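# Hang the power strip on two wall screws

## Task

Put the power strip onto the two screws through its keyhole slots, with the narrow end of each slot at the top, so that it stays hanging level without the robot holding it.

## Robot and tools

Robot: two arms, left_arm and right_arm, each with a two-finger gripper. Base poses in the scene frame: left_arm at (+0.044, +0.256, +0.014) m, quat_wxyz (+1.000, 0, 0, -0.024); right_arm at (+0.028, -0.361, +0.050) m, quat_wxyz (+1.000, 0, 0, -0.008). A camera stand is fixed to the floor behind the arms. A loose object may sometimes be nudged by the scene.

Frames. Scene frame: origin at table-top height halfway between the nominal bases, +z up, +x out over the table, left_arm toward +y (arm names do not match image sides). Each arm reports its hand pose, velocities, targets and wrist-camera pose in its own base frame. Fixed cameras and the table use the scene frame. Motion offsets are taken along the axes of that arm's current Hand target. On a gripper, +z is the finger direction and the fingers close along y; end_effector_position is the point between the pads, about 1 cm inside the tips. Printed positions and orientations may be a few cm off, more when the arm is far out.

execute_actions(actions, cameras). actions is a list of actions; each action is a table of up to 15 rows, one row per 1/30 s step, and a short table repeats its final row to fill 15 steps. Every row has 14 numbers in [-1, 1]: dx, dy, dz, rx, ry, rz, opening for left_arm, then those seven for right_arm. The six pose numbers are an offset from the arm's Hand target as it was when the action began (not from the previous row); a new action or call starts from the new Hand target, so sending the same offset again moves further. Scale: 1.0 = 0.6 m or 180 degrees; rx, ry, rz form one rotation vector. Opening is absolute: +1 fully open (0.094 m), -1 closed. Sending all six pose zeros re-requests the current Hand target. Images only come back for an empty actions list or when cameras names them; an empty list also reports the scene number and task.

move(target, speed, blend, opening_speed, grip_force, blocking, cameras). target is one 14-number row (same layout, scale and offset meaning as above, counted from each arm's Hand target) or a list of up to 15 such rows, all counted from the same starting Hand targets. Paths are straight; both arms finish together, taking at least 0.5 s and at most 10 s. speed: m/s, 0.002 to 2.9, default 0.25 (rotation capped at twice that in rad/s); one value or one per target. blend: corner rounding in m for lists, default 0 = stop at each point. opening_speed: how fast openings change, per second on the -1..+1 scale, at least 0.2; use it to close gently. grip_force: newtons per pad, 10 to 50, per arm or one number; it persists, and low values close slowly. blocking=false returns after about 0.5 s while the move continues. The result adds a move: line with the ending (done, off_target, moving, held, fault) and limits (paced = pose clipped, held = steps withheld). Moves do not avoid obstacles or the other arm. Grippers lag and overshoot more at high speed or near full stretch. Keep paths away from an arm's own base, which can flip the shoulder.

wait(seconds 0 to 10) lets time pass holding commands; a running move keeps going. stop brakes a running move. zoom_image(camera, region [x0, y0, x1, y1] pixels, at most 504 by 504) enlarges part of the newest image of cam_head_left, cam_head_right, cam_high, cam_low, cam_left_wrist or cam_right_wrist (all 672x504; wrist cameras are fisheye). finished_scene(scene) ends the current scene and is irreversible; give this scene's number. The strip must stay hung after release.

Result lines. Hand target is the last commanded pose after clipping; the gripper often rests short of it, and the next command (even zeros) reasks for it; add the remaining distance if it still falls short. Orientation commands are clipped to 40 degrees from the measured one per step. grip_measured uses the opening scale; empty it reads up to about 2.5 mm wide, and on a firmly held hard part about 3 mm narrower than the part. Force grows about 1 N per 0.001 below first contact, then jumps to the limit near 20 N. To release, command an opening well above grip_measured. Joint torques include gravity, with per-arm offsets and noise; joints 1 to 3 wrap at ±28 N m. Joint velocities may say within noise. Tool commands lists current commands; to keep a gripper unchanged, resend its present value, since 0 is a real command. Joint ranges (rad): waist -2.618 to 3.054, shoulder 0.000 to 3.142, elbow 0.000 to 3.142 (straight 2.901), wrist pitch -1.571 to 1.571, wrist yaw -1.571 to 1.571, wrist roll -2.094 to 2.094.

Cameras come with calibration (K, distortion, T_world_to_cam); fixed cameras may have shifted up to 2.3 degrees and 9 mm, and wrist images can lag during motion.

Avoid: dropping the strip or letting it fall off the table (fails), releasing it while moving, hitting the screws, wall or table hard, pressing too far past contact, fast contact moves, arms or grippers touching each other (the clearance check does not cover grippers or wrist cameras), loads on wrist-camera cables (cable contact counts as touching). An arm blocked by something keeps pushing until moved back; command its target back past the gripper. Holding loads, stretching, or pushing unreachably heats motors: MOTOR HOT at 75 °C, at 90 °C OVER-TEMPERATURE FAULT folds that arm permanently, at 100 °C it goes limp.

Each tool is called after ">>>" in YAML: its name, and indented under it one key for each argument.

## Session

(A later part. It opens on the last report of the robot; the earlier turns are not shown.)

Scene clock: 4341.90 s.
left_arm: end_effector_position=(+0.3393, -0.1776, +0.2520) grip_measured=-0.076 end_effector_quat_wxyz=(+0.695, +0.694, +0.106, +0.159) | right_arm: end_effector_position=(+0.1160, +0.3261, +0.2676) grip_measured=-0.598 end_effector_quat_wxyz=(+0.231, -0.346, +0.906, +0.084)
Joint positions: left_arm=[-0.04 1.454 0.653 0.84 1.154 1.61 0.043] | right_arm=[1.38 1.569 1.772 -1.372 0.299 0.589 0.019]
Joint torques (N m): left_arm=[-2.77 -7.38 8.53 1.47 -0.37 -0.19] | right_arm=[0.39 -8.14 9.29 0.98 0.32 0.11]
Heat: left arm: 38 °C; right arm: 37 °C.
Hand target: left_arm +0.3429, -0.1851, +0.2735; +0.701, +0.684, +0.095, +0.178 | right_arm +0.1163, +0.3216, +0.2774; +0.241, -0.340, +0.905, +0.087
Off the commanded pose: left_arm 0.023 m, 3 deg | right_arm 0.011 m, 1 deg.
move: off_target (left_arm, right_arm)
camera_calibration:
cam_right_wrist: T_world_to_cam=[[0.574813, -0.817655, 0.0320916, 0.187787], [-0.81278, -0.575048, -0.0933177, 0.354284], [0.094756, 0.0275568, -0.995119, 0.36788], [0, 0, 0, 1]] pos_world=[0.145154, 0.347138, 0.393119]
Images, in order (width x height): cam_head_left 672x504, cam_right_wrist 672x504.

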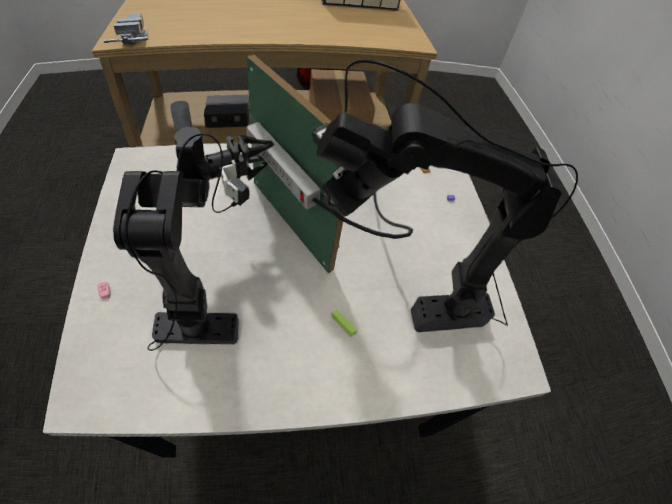

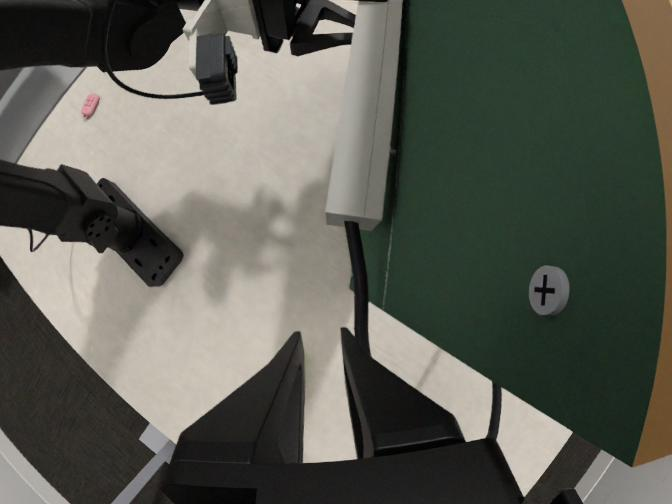

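>>> move:
  target:
    - [-0.02, 0, 0.003, 0, 0.006, 0, -0.3, 0, 0, 0, 0, 0, 0, -0.6]
    - [0.015, 0, 0.0, 0, 0.006, 0, -0.3, 0, 0, 0, 0, 0, 0, -0.6]
    - [-0.02, -0.006, 0.004, 0, 0.006, 0, -0.3, 0, 0, 0, 0, 0, 0, -0.6]
    - [0.015, -0.006, 0.001, 0, 0.006, 0, -0.3, 0, 0, 0, 0, 0, 0, -0.6]
    - [-0.02, -0.012, 0.005, 0, 0.006, 0, -0.3, 0, 0, 0, 0, 0, 0, -0.6]
    - [0.015, -0.012, 0.002, 0, 0.006, 0, -0.3, 0, 0, 0, 0, 0, 0, -0.6]
    - [-0.02, -0.018, 0.006, 0, 0.006, 0, -0.3, 0, 0, 0, 0, 0, 0, -0.6]
    - [0.012, -0.018, 0.003, 0, 0.006, 0, -0.3, 0, 0, 0, 0, 0, 0, -0.6]
    - [-0.008, -0.012, 0.005, 0, 0.006, 0, -0.3, 0, 0, 0, 0, 0, 0, -0.6]
  speed: 0.06
  blend: 0.002
  cameras: ["cam_head_left", "cam_right_wrist"]

>>> zoom_image:
  camera: "cam_head_left"
  region: [220, 110, 340, 230]

>>> zoom_image:
  camera: "cam_right_wrist"
  region: [280, 0, 448, 230]

Scene clock: 4364.87 s.
left_arm: end_effector_position=(+0.3393, -0.1792, +0.2507) grip_measured=-0.077 end_effector_quat_wxyz=(+0.693, +0.690, +0.106, +0.179) | right_arm: end_effector_position=(+0.1160, +0.3261, +0.2676) grip_measured=-0.598 end_effector_quat_wxyz=(+0.231, -0.346, +0.906, +0.084)
Joint positions: left_arm=[-0.054 1.448 0.625 0.882 1.111 1.619 0.043] | right_arm=[1.38 1.569 1.772 -1.372 0.299 0.589 0.019]
Joint torques (N m): left_arm=[-3.71 -6.75 7.86 1.34 -0.38 -0.26] | right_arm=[0.39 -8.16 9.29 0.97 0.32 0.12]
Heat: left arm: 37 °C; right arm: 37 °C.
Hand target: left_arm +0.3405, -0.1897, +0.2661; +0.700, +0.683, +0.101, +0.184 | right_arm +0.1163, +0.3216, +0.2774; +0.241, -0.340, +0.905, +0.087
Off the commanded pose: left_arm 0.019 m, 1 deg | right_arm 0.011 m, 1 deg.
move: off_target (left_arm, right_arm)
camera_calibration:
cam_right_wrist: T_world_to_cam=[[0.574813, -0.817655, 0.0320916, 0.187787], [-0.81278, -0.575048, -0.0933177, 0.354284], [0.094756, 0.0275568, -0.995119, 0.36788], [0, 0, 0, 1]] pos_world=[0.145154, 0.347138, 0.393119]
Images, in order (width x height): cam_head_left 672x504, cam_right_wrist 672x504.

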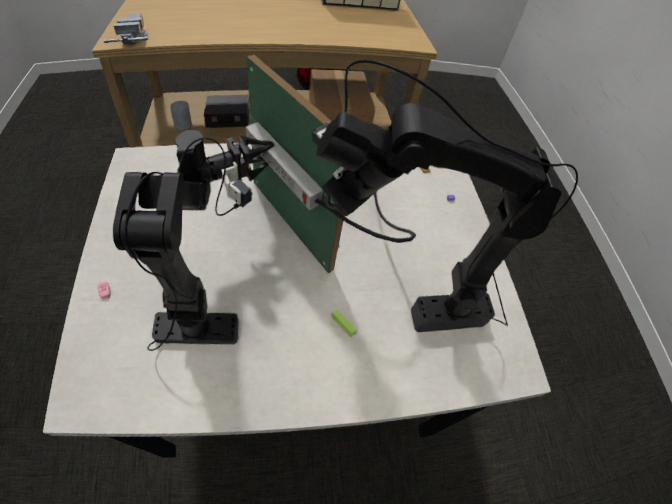

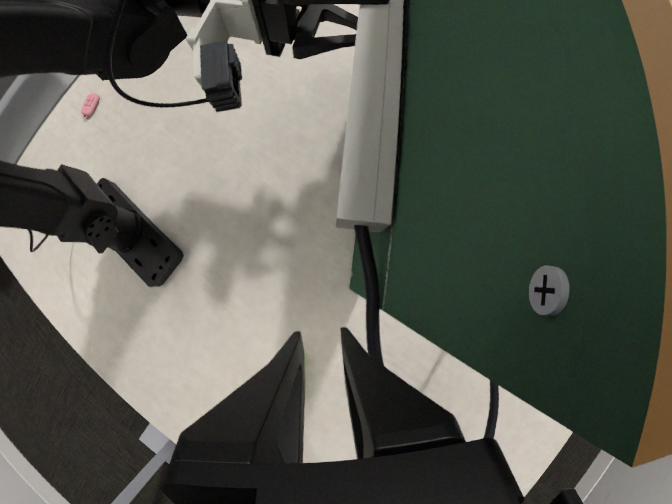

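Scaled by 4.200 from the camera's 672x504 image, which has a finer 960x720 frame.

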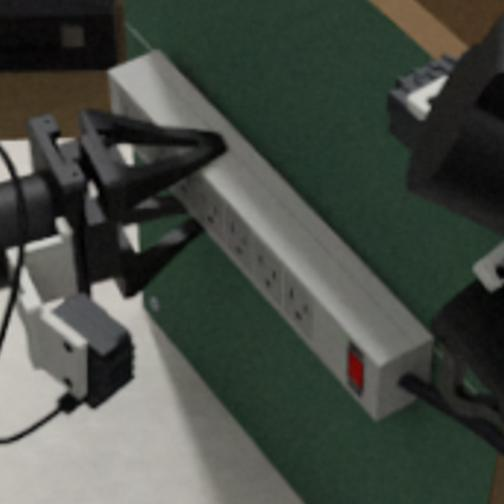

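Scaled by 2.191 from the camera's 672x504 image, which has a finer 960x720 frame.

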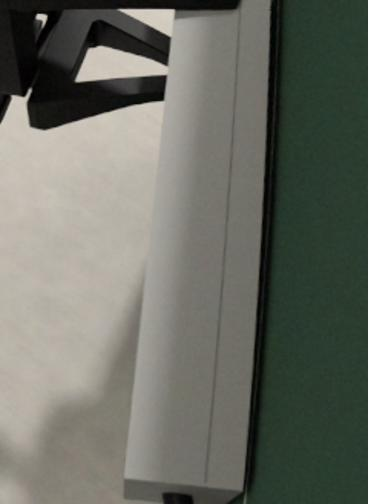

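>>> move:
  target:
    - [0, 0.01, 0.006, 0, -0.004, 0, -0.3, 0, 0, 0, 0, 0, 0, -0.6]
    - [-0.01, 0.01, 0.008, 0, -0.008, 0.003, -0.3, 0, 0, 0, 0, 0, 0, -0.6]
    - [-0.01, -0.01, 0.008, 0, 0.004, -0.003, -0.3, 0, 0, 0, 0, 0, 0, -0.6]
    - [0.008, -0.01, 0.006, 0, -0.008, 0.003, -0.3, 0, 0, 0, 0, 0, 0, -0.6]
    - [0.008, 0.01, 0.006, 0, 0.004, -0.003, -0.3, 0, 0, 0, 0, 0, 0, -0.6]
    - [0, 0, 0.008, 0, 0, 0, -0.3, 0, 0, 0, 0, 0, 0, -0.6]
  speed: 0.05
  blend: 0.002
  cameras: ["cam_head_left", "cam_right_wrist"]

>>> zoom_image:
  camera: "cam_head_left"
  region: [220, 110, 340, 230]

>>> zoom_image:
  camera: "cam_right_wrist"
  region: [280, 0, 448, 230]

Scene clock: 4376.33 s.
left_arm: end_effector_position=(+0.3393, -0.1796, +0.2506) grip_measured=-0.077 end_effector_quat_wxyz=(+0.694, +0.689, +0.108, +0.181) | right_arm: end_effector_position=(+0.1160, +0.3261, +0.2676) grip_measured=-0.598 end_effector_quat_wxyz=(+0.231, -0.346, +0.906, +0.084)
Joint positions: left_arm=[-0.057 1.446 0.621 0.885 1.103 1.616 0.043] | right_arm=[1.38 1.569 1.772 -1.372 0.299 0.589 0.019]
Joint torques (N m): left_arm=[-4.89 -5.94 8.66 1.33 -0.45 -0.22] | right_arm=[0.38 -8.18 9.28 0.98 0.32 0.1]
Heat: left arm: 37 °C; right arm: 37 °C.
Hand target: left_arm +0.3423, -0.1941, +0.2663; +0.700, +0.683, +0.101, +0.184 | right_arm +0.1163, +0.3216, +0.2774; +0.241, -0.340, +0.905, +0.087
Off the commanded pose: left_arm 0.022 m, 1 deg | right_arm 0.011 m, 1 deg.
move: off_target (left_arm, right_arm)
camera_calibration:
cam_right_wrist: T_world_to_cam=[[0.574813, -0.817655, 0.0320916, 0.187787], [-0.81278, -0.575048, -0.0933177, 0.354284], [0.094756, 0.0275568, -0.995119, 0.36788], [0, 0, 0, 1]] pos_world=[0.145154, 0.347138, 0.393119]
Images, in order (width x height): cam_head_left 672x504, cam_right_wrist 672x504.

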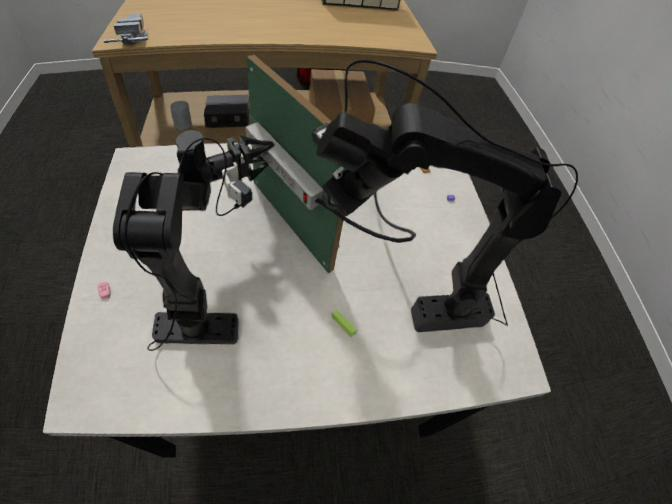

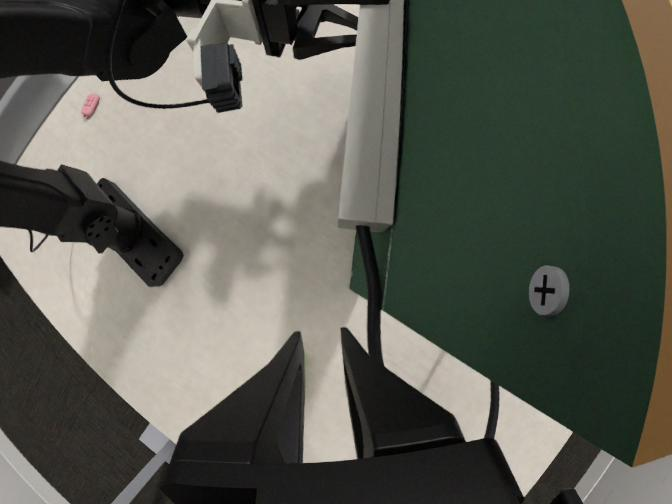

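Scaled by 4.200 from the camera's 672x504 image, which has a finer 960x720 frame.

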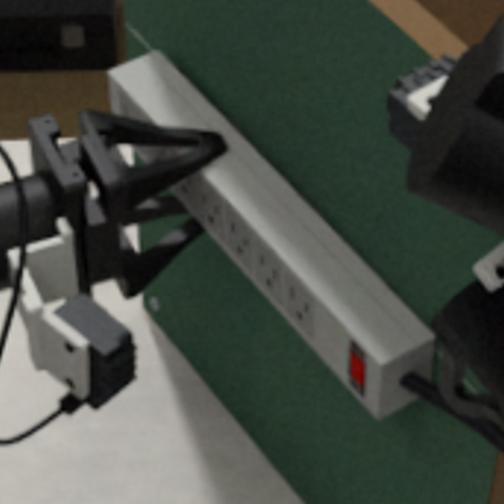

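Scaled by 2.191 from the camera's 672x504 image, which has a finer 960x720 frame.

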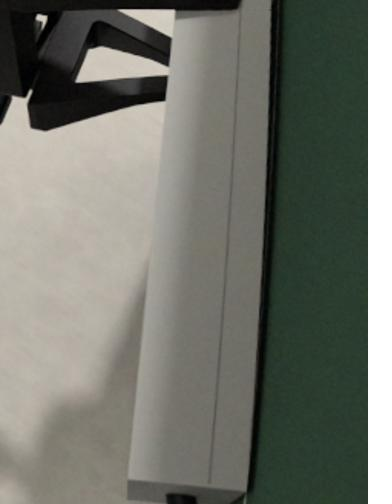

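>>> move:
  target:
    - [0, -0.004, -0.008, 0, -0.006, -0.008, -0.3, 0, 0, 0, 0, 0, 0, -0.6]
    - [0, -0.008, 0.002, 0, -0.02, -0.01, -0.3, 0, 0, 0, 0, 0, 0, -0.6]
  speed: 0.04
  cameras: ["cam_head_left", "cam_right_wrist"]

>>> zoom_image:
  camera: "cam_head_left"
  region: [220, 110, 340, 230]

>>> zoom_image:
  camera: "cam_right_wrist"
  region: [280, 0, 448, 230]

Scene clock: 4384.73 s.
left_arm: end_effector_position=(+0.3388, -0.1801, +0.2497) grip_measured=-0.078 end_effector_quat_wxyz=(+0.696, +0.691, +0.099, +0.168) | right_arm: end_effector_position=(+0.1160, +0.3261, +0.2676) grip_measured=-0.598 end_effector_quat_wxyz=(+0.231, -0.346, +0.906, +0.084)
Joint positions: left_arm=[-0.05 1.467 0.635 0.896 1.14 1.606 0.043] | right_arm=[1.38 1.569 1.772 -1.372 0.299 0.589 0.019]
Joint torques (N m): left_arm=[-4.14 -3.4 9.99 1.35 -0.08 -0.39] | right_arm=[0.38 -8.13 9.25 0.97 0.32 0.11]
Heat: left arm: 38 °C; right arm: 37 °C.
Hand target: left_arm +0.3434, -0.1952, +0.2615; +0.705, +0.687, +0.090, +0.152 | right_arm +0.1163, +0.3216, +0.2774; +0.241, -0.340, +0.905, +0.087
Off the commanded pose: left_arm 0.020 m, 2 deg | right_arm 0.011 m, 1 deg.
move: off_target (left_arm, right_arm)
camera_calibration:
cam_right_wrist: T_world_to_cam=[[0.574813, -0.817655, 0.0320916, 0.187787], [-0.81278, -0.575048, -0.0933177, 0.354284], [0.094756, 0.0275568, -0.995119, 0.36788], [0, 0, 0, 1]] pos_world=[0.145154, 0.347138, 0.393119]
Images, in order (width x height): cam_head_left 672x504, cam_right_wrist 672x504.

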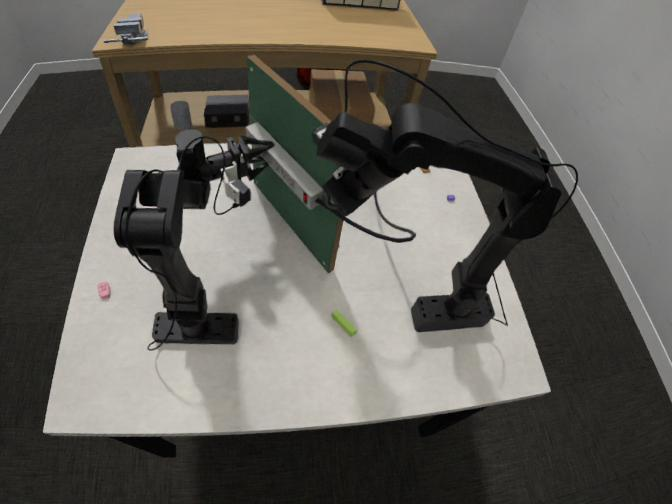

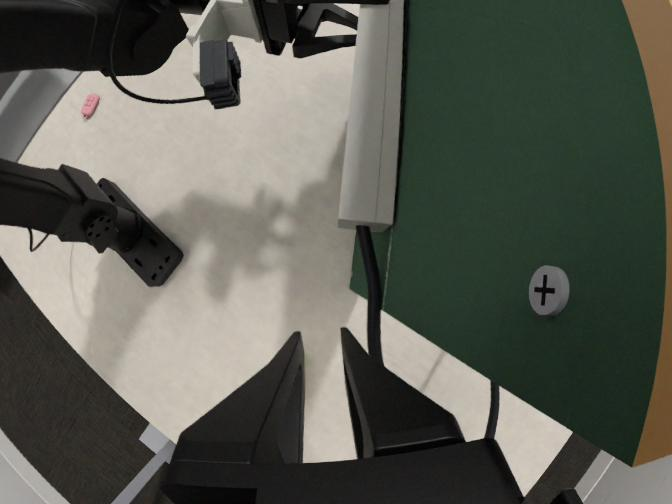

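Scaled by 4.200 from the camera's 672x504 image, which has a finer 960x720 frame.

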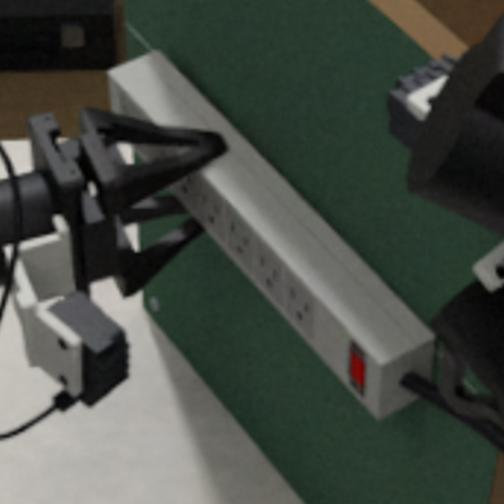

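Scaled by 2.191 from the camera's 672x504 image, which has a finer 960x720 frame.

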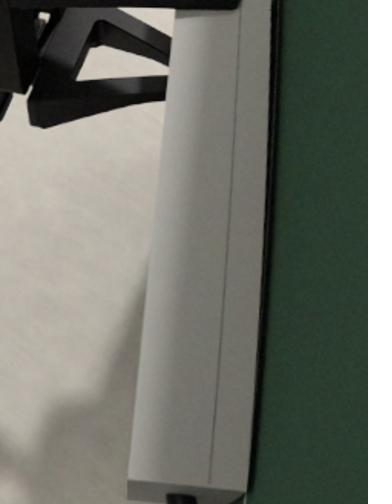

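>>> move:
  target:
    - [0, 0, -0.024, 0, 0.0, 0, -0.3, 0, 0, 0, 0, 0, 0, -0.6]
    - [0, -0.01, -0.024, 0, 0.0, -0.006, -0.3, 0, 0, 0, 0, 0, 0, -0.6]
    - [0, -0.01, 0.0, 0, 0.0, -0.006, -0.3, 0, 0, 0, 0, 0, 0, -0.6]
  speed: 0.04
  cameras: ["cam_head_left", "cam_right_wrist"]

>>> zoom_image:
  camera: "cam_head_left"
  region: [220, 110, 340, 230]

>>> zoom_image:
  camera: "cam_right_wrist"
  region: [280, 0, 448, 230]

Scene clock: 4392.07 s.
left_arm: end_effector_position=(+0.3398, -0.1799, +0.2461) grip_measured=-0.078 end_effector_quat_wxyz=(+0.699, +0.690, +0.101, +0.158) | right_arm: end_effector_position=(+0.1160, +0.3261, +0.2676) grip_measured=-0.598 end_effector_quat_wxyz=(+0.231, -0.346, +0.906, +0.084)
Joint positions: left_arm=[-0.046 1.491 0.635 0.925 1.155 1.584 0.043] | right_arm=[1.38 1.569 1.772 -1.372 0.299 0.589 0.019]
Joint torques (N m): left_arm=[-4.57 -3.88 9.06 1.37 -0.21 -0.34] | right_arm=[0.42 -8.2 9.28 0.98 0.33 0.11]
Heat: left arm: 38 °C; right arm: 37 °C.
Hand target: left_arm +0.3439, -0.1953, +0.2555; +0.707, +0.686, +0.097, +0.145 | right_arm +0.1163, +0.3216, +0.2774; +0.241, -0.340, +0.905, +0.087
Off the commanded pose: left_arm 0.019 m, 2 deg | right_arm 0.011 m, 1 deg.
move: off_target (left_arm, right_arm)
camera_calibration:
cam_right_wrist: T_world_to_cam=[[0.574813, -0.817655, 0.0320916, 0.187787], [-0.81278, -0.575048, -0.0933177, 0.354284], [0.094756, 0.0275568, -0.995119, 0.36788], [0, 0, 0, 1]] pos_world=[0.145154, 0.347138, 0.393119]
Images, in order (width x height): cam_head_left 672x504, cam_right_wrist 672x504.

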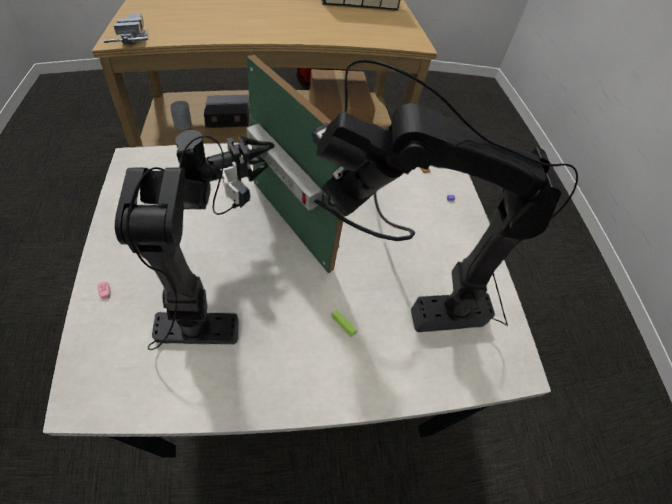

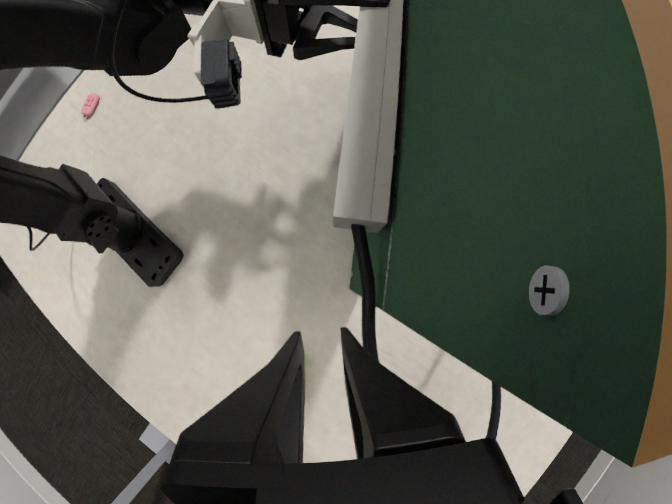

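Scaled by 4.200 from the camera's 672x504 image, which has a finer 960x720 frame.

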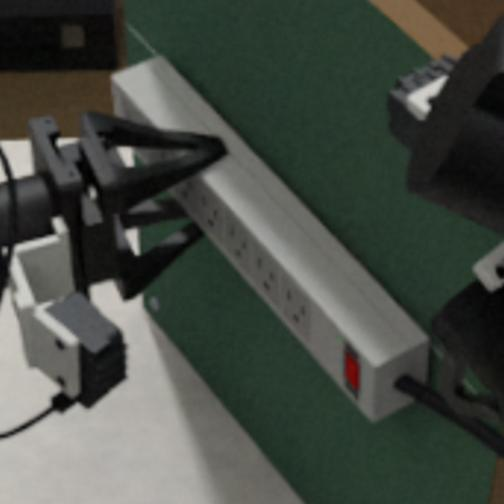

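Scaled by 2.191 from the camera's 672x504 image, which has a finer 960x720 frame.

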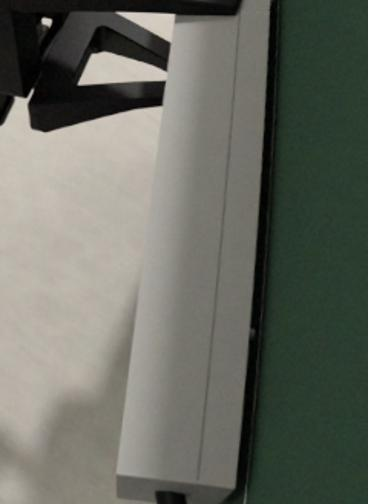

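>>> move:
  target:
    - [0, 0.012, -0.012, 0, 0.006, 0.008, -0.3, 0, 0, 0, 0, 0, 0, -0.6]
    - [-0.018, 0.012, -0.006, 0, 0.006, 0.008, -0.3, 0, 0, 0, 0, 0, 0, -0.6]
    - [0.012, 0.012, -0.008, 0, 0.006, 0.008, -0.3, 0, 0, 0, 0, 0, 0, -0.6]
    - [-0.016, 0.004, -0.005, 0, 0.006, 0.008, -0.3, 0, 0, 0, 0, 0, 0, -0.6]
    - [0.01, 0.004, -0.007, 0, 0.006, 0.008, -0.3, 0, 0, 0, 0, 0, 0, -0.6]
    - [-0.012, 0.018, -0.004, 0, 0.004, 0.008, -0.3, 0, 0, 0, 0, 0, 0, -0.6]
    - [0.006, 0.018, -0.006, 0, 0.0, 0.008, -0.3, 0, 0, 0, 0, 0, 0, -0.6]
    - [0, 0.008, 0.004, 0, -0.004, 0.008, -0.3, 0, 0, 0, 0, 0, 0, -0.6]
  speed: 0.05
  blend: 0.002
  cameras: ["cam_head_left", "cam_right_wrist"]

>>> zoom_image:
  camera: "cam_head_left"
  region: [220, 110, 340, 230]

>>> zoom_image:
  camera: "cam_right_wrist"
  region: [280, 0, 448, 230]

Scene clock: 4406.97 s.
left_arm: end_effector_position=(+0.3395, -0.1805, +0.2463) grip_measured=-0.078 end_effector_quat_wxyz=(+0.697, +0.692, +0.101, +0.157) | right_arm: end_effector_position=(+0.1160, +0.3261, +0.2676) grip_measured=-0.598 end_effector_quat_wxyz=(+0.231, -0.346, +0.906, +0.084)
Joint positions: left_arm=[-0.048 1.484 0.642 0.896 1.157 1.599 0.043] | right_arm=[1.38 1.569 1.772 -1.372 0.299 0.589 0.019]
Joint torques (N m): left_arm=[-4.77 -3.67 10.06 1.43 -0.13 -0.27] | right_arm=[0.36 -8.2 9.28 0.98 0.33 0.1]
Heat: left arm: 38 °C; right arm: 37 °C.
Hand target: left_arm +0.3444, -0.1974, +0.2603; +0.705, +0.688, +0.084, +0.149 | right_arm +0.1163, +0.3216, +0.2774; +0.241, -0.340, +0.905, +0.087
Off the commanded pose: left_arm 0.023 m, 2 deg | right_arm 0.011 m, 1 deg.
move: off_target (left_arm, right_arm)
camera_calibration:
cam_right_wrist: T_world_to_cam=[[0.574813, -0.817655, 0.0320916, 0.187787], [-0.81278, -0.575048, -0.0933177, 0.354284], [0.094756, 0.0275568, -0.995119, 0.36788], [0, 0, 0, 1]] pos_world=[0.145154, 0.347138, 0.393119]
Images, in order (width x height): cam_head_left 672x504, cam_right_wrist 672x504.

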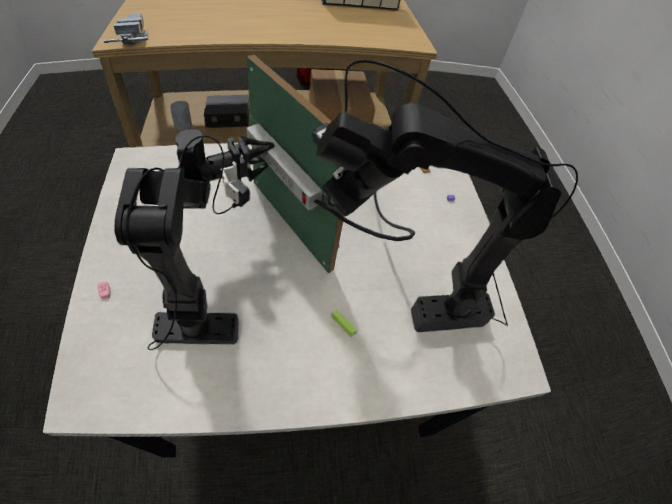

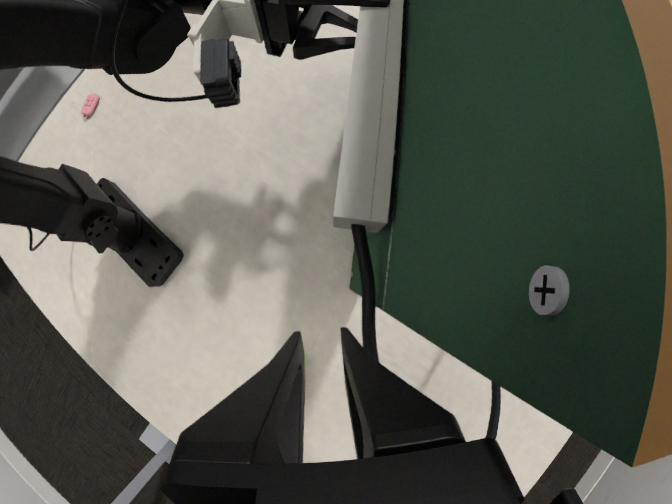

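Scaled by 4.200 from the camera's 672x504 image, which has a finer 960x720 frame.

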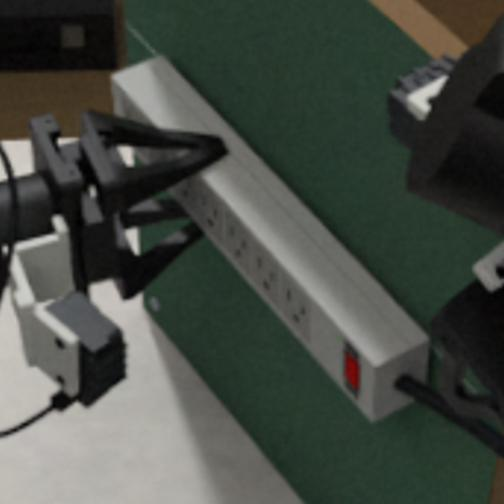

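Scaled by 2.191 from the camera's 672x504 image, which has a finer 960x720 frame.

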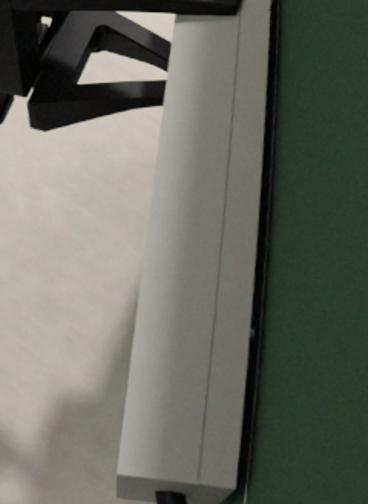

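>>> move:
  target:
    - [0, 0, -0.05, 0, 0, 0.004, -0.3, 0, 0, 0, 0, 0, 0, -0.6]
  speed: 0.05

Scene clock: 4414.77 s.
left_arm: end_effector_position=(+0.3360, -0.1694, +0.2466) grip_measured=-0.078 end_effector_quat_wxyz=(+0.698, +0.694, +0.090, +0.152) | right_arm: end_effector_position=(+0.1160, +0.3261, +0.2676) grip_measured=-0.598 end_effector_quat_wxyz=(+0.231, -0.346, +0.906, +0.084)
Joint positions: left_arm=[-0.002 1.484 0.642 0.902 1.224 1.6 0.043] | right_arm=[1.38 1.569 1.772 -1.372 0.299 0.589 0.019]
Joint torques (N m): left_arm=[0.28 -6.39 7.09 1.52 0.09 -0.33] | right_arm=[0.34 -8.17 9.31 0.97 0.32 0.11]
Heat: left arm: 38 °C; right arm: 37 °C.
Hand target: left_arm +0.3347, -0.1691, +0.2592; +0.705, +0.688, +0.079, +0.154 | right_arm +0.1163, +0.3216, +0.2774; +0.241, -0.340, +0.905, +0.087
Off the commanded pose: left_arm 0.013 m, 2 deg | right_arm 0.011 m, 1 deg.
move: off_target (left_arm, right_arm)

>>> move:
  target:
    - [0.001, 0.001, 0.042, 0, 0, 0.003, -0.3, 0, 0, 0, 0, 0, 0, -0.6]
  speed: 0.05
  cameras: ["cam_head_left", "cam_right_wrist"]

>>> zoom_image:
  camera: "cam_head_left"
  region: [220, 110, 340, 230]

>>> zoom_image:
  camera: "cam_right_wrist"
  region: [280, 0, 448, 230]

Scene clock: 4427.63 s.
left_arm: end_effector_position=(+0.3350, -0.1808, +0.2462) grip_measured=-0.079 end_effector_quat_wxyz=(+0.698, +0.694, +0.083, +0.154) | right_arm: end_effector_position=(+0.1160, +0.3261, +0.2676) grip_measured=-0.598 end_effector_quat_wxyz=(+0.231, -0.346, +0.906, +0.084)
Joint positions: left_arm=[-0.042 1.486 0.642 0.903 1.191 1.615 0.043] | right_arm=[1.38 1.569 1.772 -1.372 0.299 0.589 0.019]
Joint torques (N m): left_arm=[-3.78 -4.26 9.78 1.39 -0.32 -0.26] | right_arm=[0.38 -8.1 9.31 0.97 0.33 0.11]
Heat: left arm: 37 °C; right arm: 37 °C.
Hand target: left_arm +0.3433, -0.1928, +0.2608; +0.704, +0.689, +0.076, +0.157 | right_arm +0.1163, +0.3216, +0.2774; +0.241, -0.340, +0.905, +0.087
Off the commanded pose: left_arm 0.021 m, 1 deg | right_arm 0.011 m, 1 deg.
move: off_target (left_arm, right_arm)
camera_calibration:
cam_right_wrist: T_world_to_cam=[[0.574813, -0.817655, 0.0320916, 0.187787], [-0.81278, -0.575048, -0.0933177, 0.354284], [0.094756, 0.0275568, -0.995119, 0.36788], [0, 0, 0, 1]] pos_world=[0.145154, 0.347138, 0.393119]
Images, in order (width x height): cam_head_left 672x504, cam_right_wrist 672x504.

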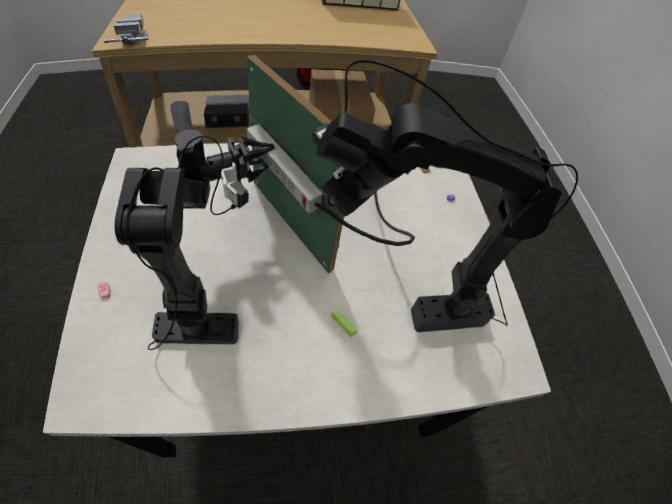

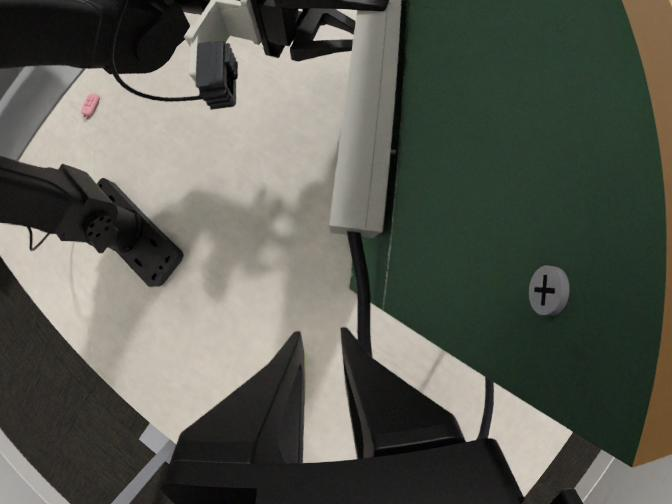

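Scaled by 4.200 from the camera's 672x504 image, which has a finer 960x720 frame.

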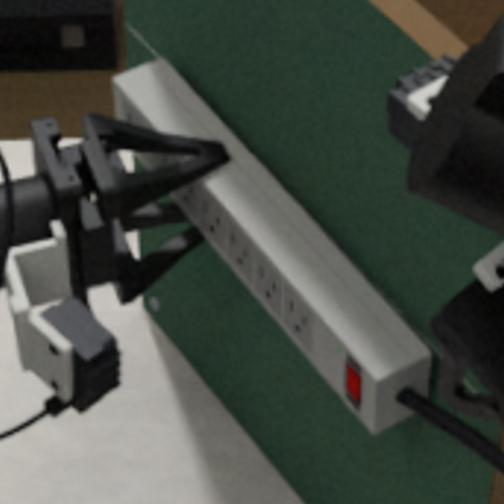

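Scaled by 2.191 from the camera's 672x504 image, which has a finer 960x720 frame.

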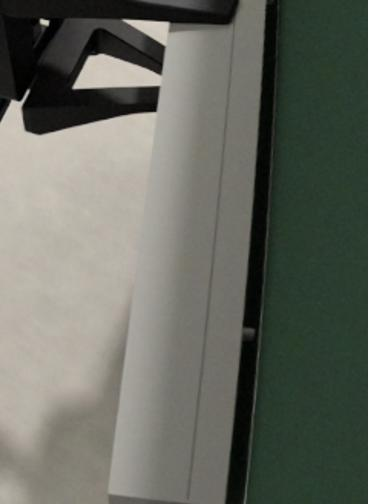

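>>> move:
  target:
    - [0.004, 0, -0.042, 0, 0, -0.002, -0.3, 0, 0, 0, 0, 0, 0, -0.6]
    - [0.006, 0, -0.01, 0, 0, -0.002, -0.3, 0, 0, 0, 0, 0, 0, -0.6]
  speed: 0.05
  cameras: ["cam_head_left", "cam_right_wrist"]

>>> zoom_image:
  camera: "cam_head_left"
  region: [220, 110, 340, 230]

>>> zoom_image:
  camera: "cam_right_wrist"
  region: [280, 0, 448, 230]

Scene clock: 4436.47 s.
left_arm: end_effector_position=(+0.3378, -0.1793, +0.2463) grip_measured=-0.080 end_effector_quat_wxyz=(+0.698, +0.695, +0.085, +0.152) | right_arm: end_effector_position=(+0.1160, +0.3261, +0.2676) grip_measured=-0.598 end_effector_quat_wxyz=(+0.231, -0.346, +0.906, +0.084)
Joint positions: left_arm=[-0.036 1.498 0.653 0.903 1.199 1.61 0.043] | right_arm=[1.38 1.569 1.772 -1.372 0.299 0.589 0.019]
Joint torques (N m): left_arm=[-2.02 -4.9 9.31 1.41 -0.16 -0.31] | right_arm=[0.42 -8.16 9.24 0.97 0.32 0.09]
Heat: left arm: 37 °C; right arm: 37 °C.
Hand target: left_arm +0.3448, -0.1859, +0.2611; +0.704, +0.688, +0.078, +0.155 | right_arm +0.1163, +0.3216, +0.2774; +0.241, -0.340, +0.905, +0.087
Off the commanded pose: left_arm 0.018 m, 1 deg | right_arm 0.011 m, 1 deg.
move: off_target (left_arm, right_arm)
camera_calibration:
cam_right_wrist: T_world_to_cam=[[0.574813, -0.817655, 0.0320916, 0.187787], [-0.81278, -0.575048, -0.0933177, 0.354284], [0.094756, 0.0275568, -0.995119, 0.36788], [0, 0, 0, 1]] pos_world=[0.145154, 0.347138, 0.393119]
Images, in order (width x height): cam_head_left 672x504, cam_right_wrist 672x504.

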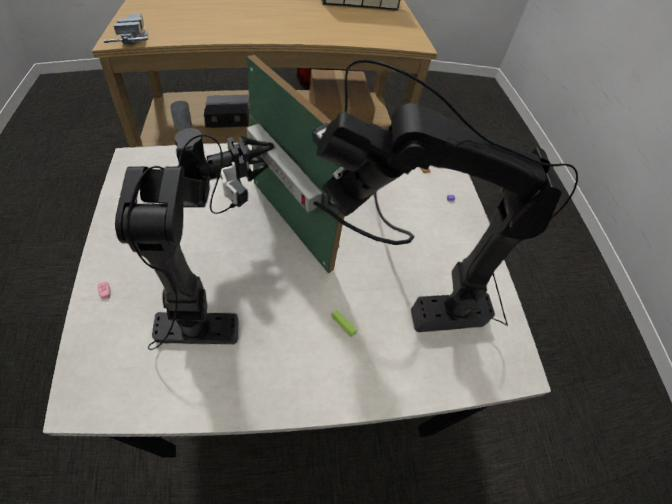

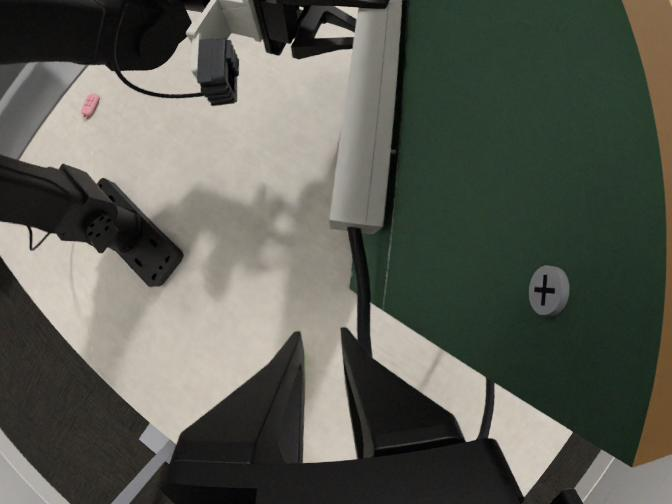

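Scaled by 4.200 from the camera's 672x504 image, which has a finer 960x720 frame.

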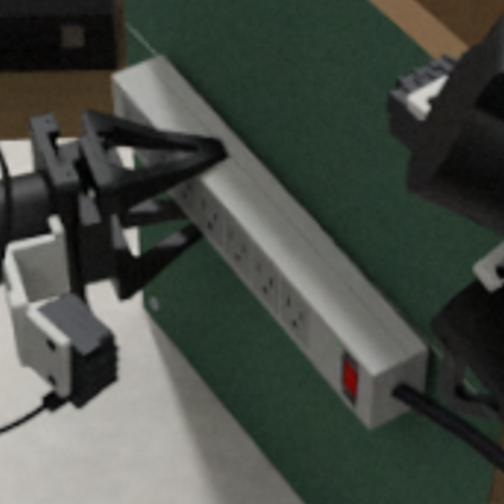

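Scaled by 2.191 from the camera's 672x504 image, which has a finer 960x720 frame.

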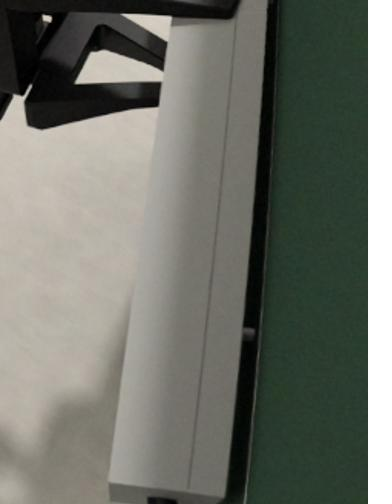

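>>> move:
  target:
    - [0.010, 0, -0.006, 0, 0, 0, -0.3, 0, 0, 0, 0, 0, 0, -0.6]
    - [0.014, 0, -0.002, 0, 0.004, 0.0, -0.3, 0, 0, 0, 0, 0, 0, -0.6]
    - [0.0, 0.004, 0.0, 0, 0.004, 0.0, -0.3, 0, 0, 0, 0, 0, 0, -0.6]
    - [0.014, 0.006, 0.0, 0, 0.004, 0.0, -0.3, 0, 0, 0, 0, 0, 0, -0.6]
    - [0.002, 0.002, 0.002, 0, 0.004, 0.0, -0.3, 0, 0, 0, 0, 0, 0, -0.6]
  speed: 0.04
  blend: 0.002
  cameras: ["cam_head_left", "cam_right_wrist"]

>>> zoom_image:
  camera: "cam_head_left"
  region: [220, 110, 340, 230]

>>> zoom_image:
  camera: "cam_right_wrist"
  region: [280, 0, 448, 230]

Scene clock: 4446.93 s.
left_arm: end_effector_position=(+0.3382, -0.1788, +0.2460) grip_measured=-0.080 end_effector_quat_wxyz=(+0.699, +0.696, +0.080, +0.146) | right_arm: end_effector_position=(+0.1160, +0.3261, +0.2676) grip_measured=-0.598 end_effector_quat_wxyz=(+0.231, -0.346, +0.906, +0.084)
Joint positions: left_arm=[-0.031 1.509 0.663 0.903 1.219 1.61 0.043] | right_arm=[1.38 1.569 1.772 -1.372 0.299 0.589 0.019]
Joint torques (N m): left_arm=[-2.97 -6.43 8.4 1.37 -0.53 -0.33] | right_arm=[0.39 -8.16 9.26 0.97 0.32 0.13]
Heat: left arm: 37 °C; right arm: 37 °C.
Hand target: left_arm +0.3461, -0.1866, +0.2624; +0.704, +0.687, +0.083, +0.159 | right_arm +0.1163, +0.3216, +0.2774; +0.241, -0.340, +0.905, +0.087
Off the commanded pose: left_arm 0.020 m, 2 deg | right_arm 0.011 m, 1 deg.
move: off_target (left_arm, right_arm)
camera_calibration:
cam_right_wrist: T_world_to_cam=[[0.574813, -0.817655, 0.0320916, 0.187787], [-0.81278, -0.575048, -0.0933177, 0.354284], [0.094756, 0.0275568, -0.995119, 0.36788], [0, 0, 0, 1]] pos_world=[0.145154, 0.347138, 0.393119]
Images, in order (width x height): cam_head_left 672x504, cam_right_wrist 672x504.

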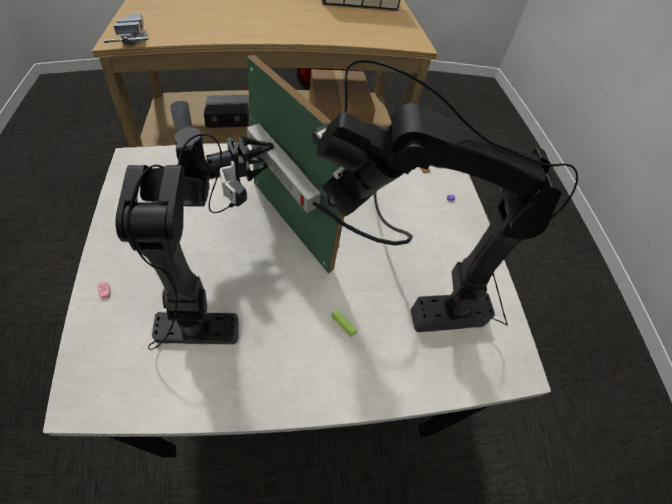

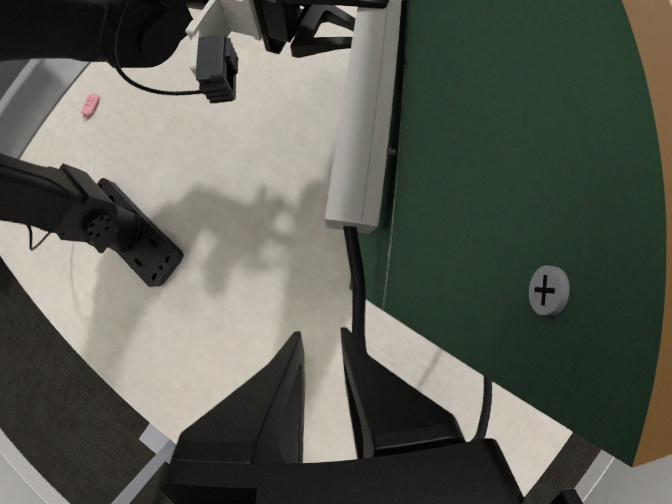

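Scaled by 4.200 from the camera's 672x504 image, which has a finer 960x720 frame.

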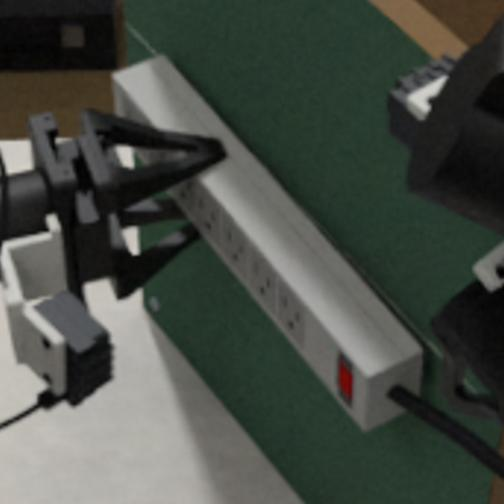

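Scaled by 2.191 from the camera's 672x504 image, which has a finer 960x720 frame.

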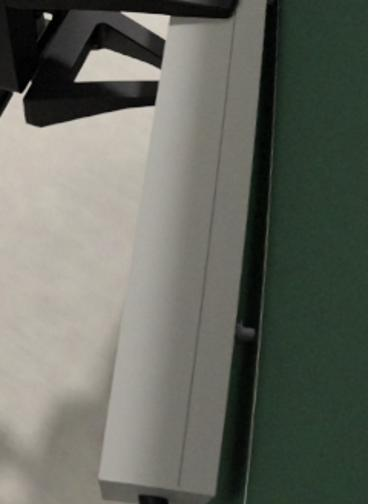

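>>> move:
  target:
    - [0, 0.012, -0.03, 0, 0.008, -0.002, -0.3, 0, 0, 0, 0, 0, 0, -0.6]
    - [0.01, 0.014, -0.012, 0, 0.012, -0.002, -0.3, 0, 0, 0, 0, 0, 0, -0.6]
    - [-0.012, 0.014, -0.002, 0, 0.012, -0.002, -0.3, 0, 0, 0, 0, 0, 0, -0.6]
    - [0.018, 0.012, -0.006, 0, 0.012, -0.002, -0.3, 0, 0, 0, 0, 0, 0, -0.6]
    - [-0.012, 0.010, -0.001, 0, 0.012, -0.002, -0.3, 0, 0, 0, 0, 0, 0, -0.6]
    - [0.018, 0.008, -0.004, 0, 0.012, -0.002, -0.3, 0, 0, 0, 0, 0, 0, -0.6]
    - [-0.012, 0.006, 0.001, 0, 0.012, -0.002, -0.3, 0, 0, 0, 0, 0, 0, -0.6]
    - [0.018, 0.004, -0.002, 0, 0.012, -0.002, -0.3, 0, 0, 0, 0, 0, 0, -0.6]
    - [0.0, 0.008, 0.002, 0, 0.012, -0.002, -0.3, 0, 0, 0, 0, 0, 0, -0.6]
  speed: 0.06
  blend: 0.002
  cameras: ["cam_head_left", "cam_right_wrist"]

>>> zoom_image:
  camera: "cam_head_left"
  region: [220, 110, 340, 230]

>>> zoom_image:
  camera: "cam_right_wrist"
  region: [280, 0, 448, 230]

Scene clock: 4463.73 s.
left_arm: end_effector_position=(+0.3415, -0.1767, +0.2516) grip_measured=-0.080 end_effector_quat_wxyz=(+0.697, +0.693, +0.096, +0.159) | right_arm: end_effector_position=(+0.1160, +0.3261, +0.2676) grip_measured=-0.598 end_effector_quat_wxyz=(+0.231, -0.346, +0.906, +0.084)
Joint positions: left_arm=[-0.033 1.481 0.662 0.876 1.176 1.605 0.043] | right_arm=[1.38 1.569 1.772 -1.372 0.299 0.589 0.019]
Joint torques (N m): left_arm=[-4.1 -6.93 7.8 1.41 -0.58 -0.33] | right_arm=[0.36 -8.16 9.28 0.98 0.32 0.11]
Heat: left arm: 37 °C; right arm: 37 °C.
Hand target: left_arm +0.3461, -0.1877, +0.2673; +0.703, +0.684, +0.098, +0.170 | right_arm +0.1163, +0.3216, +0.2774; +0.241, -0.340, +0.905, +0.087
Off the commanded pose: left_arm 0.020 m, 2 deg | right_arm 0.011 m, 1 deg.
move: off_target (left_arm, right_arm)
camera_calibration:
cam_right_wrist: T_world_to_cam=[[0.574813, -0.817655, 0.0320916, 0.187787], [-0.81278, -0.575048, -0.0933177, 0.354284], [0.094756, 0.0275568, -0.995119, 0.36788], [0, 0, 0, 1]] pos_world=[0.145154, 0.347138, 0.393119]
Images, in order (width x height): cam_head_left 672x504, cam_right_wrist 672x504.

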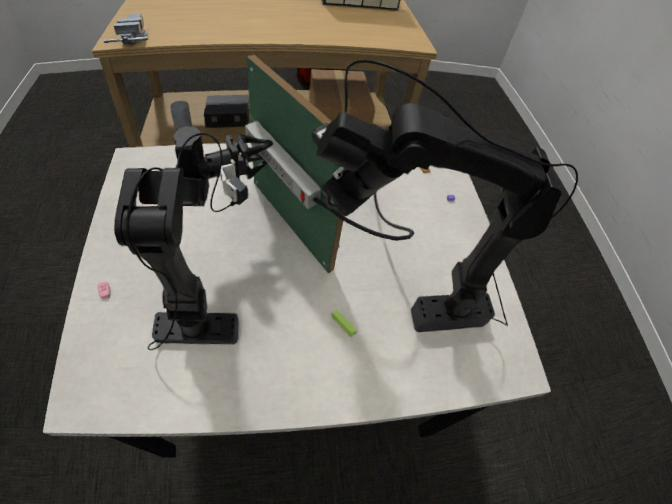

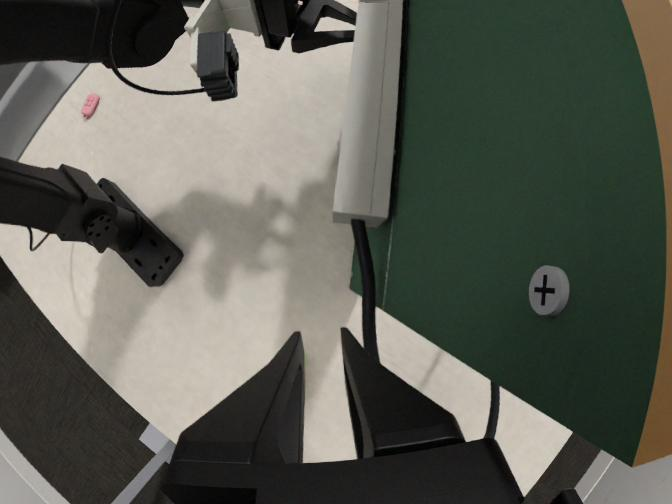

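Scaled by 4.200 from the camera's 672x504 image, which has a finer 960x720 frame.

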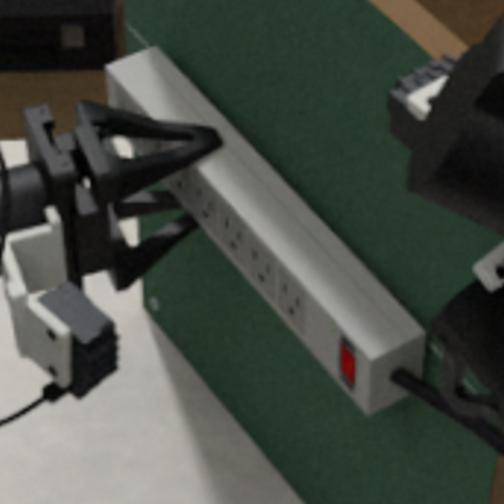

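Scaled by 2.191 from the camera's 672x504 image, which has a finer 960x720 frame.

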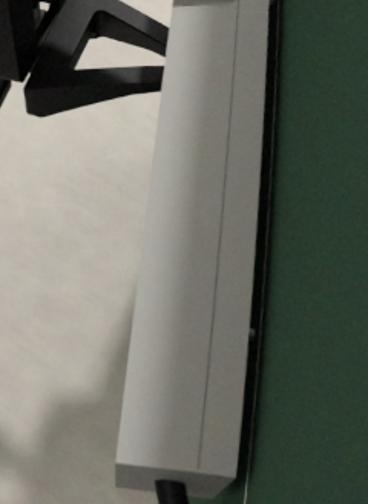

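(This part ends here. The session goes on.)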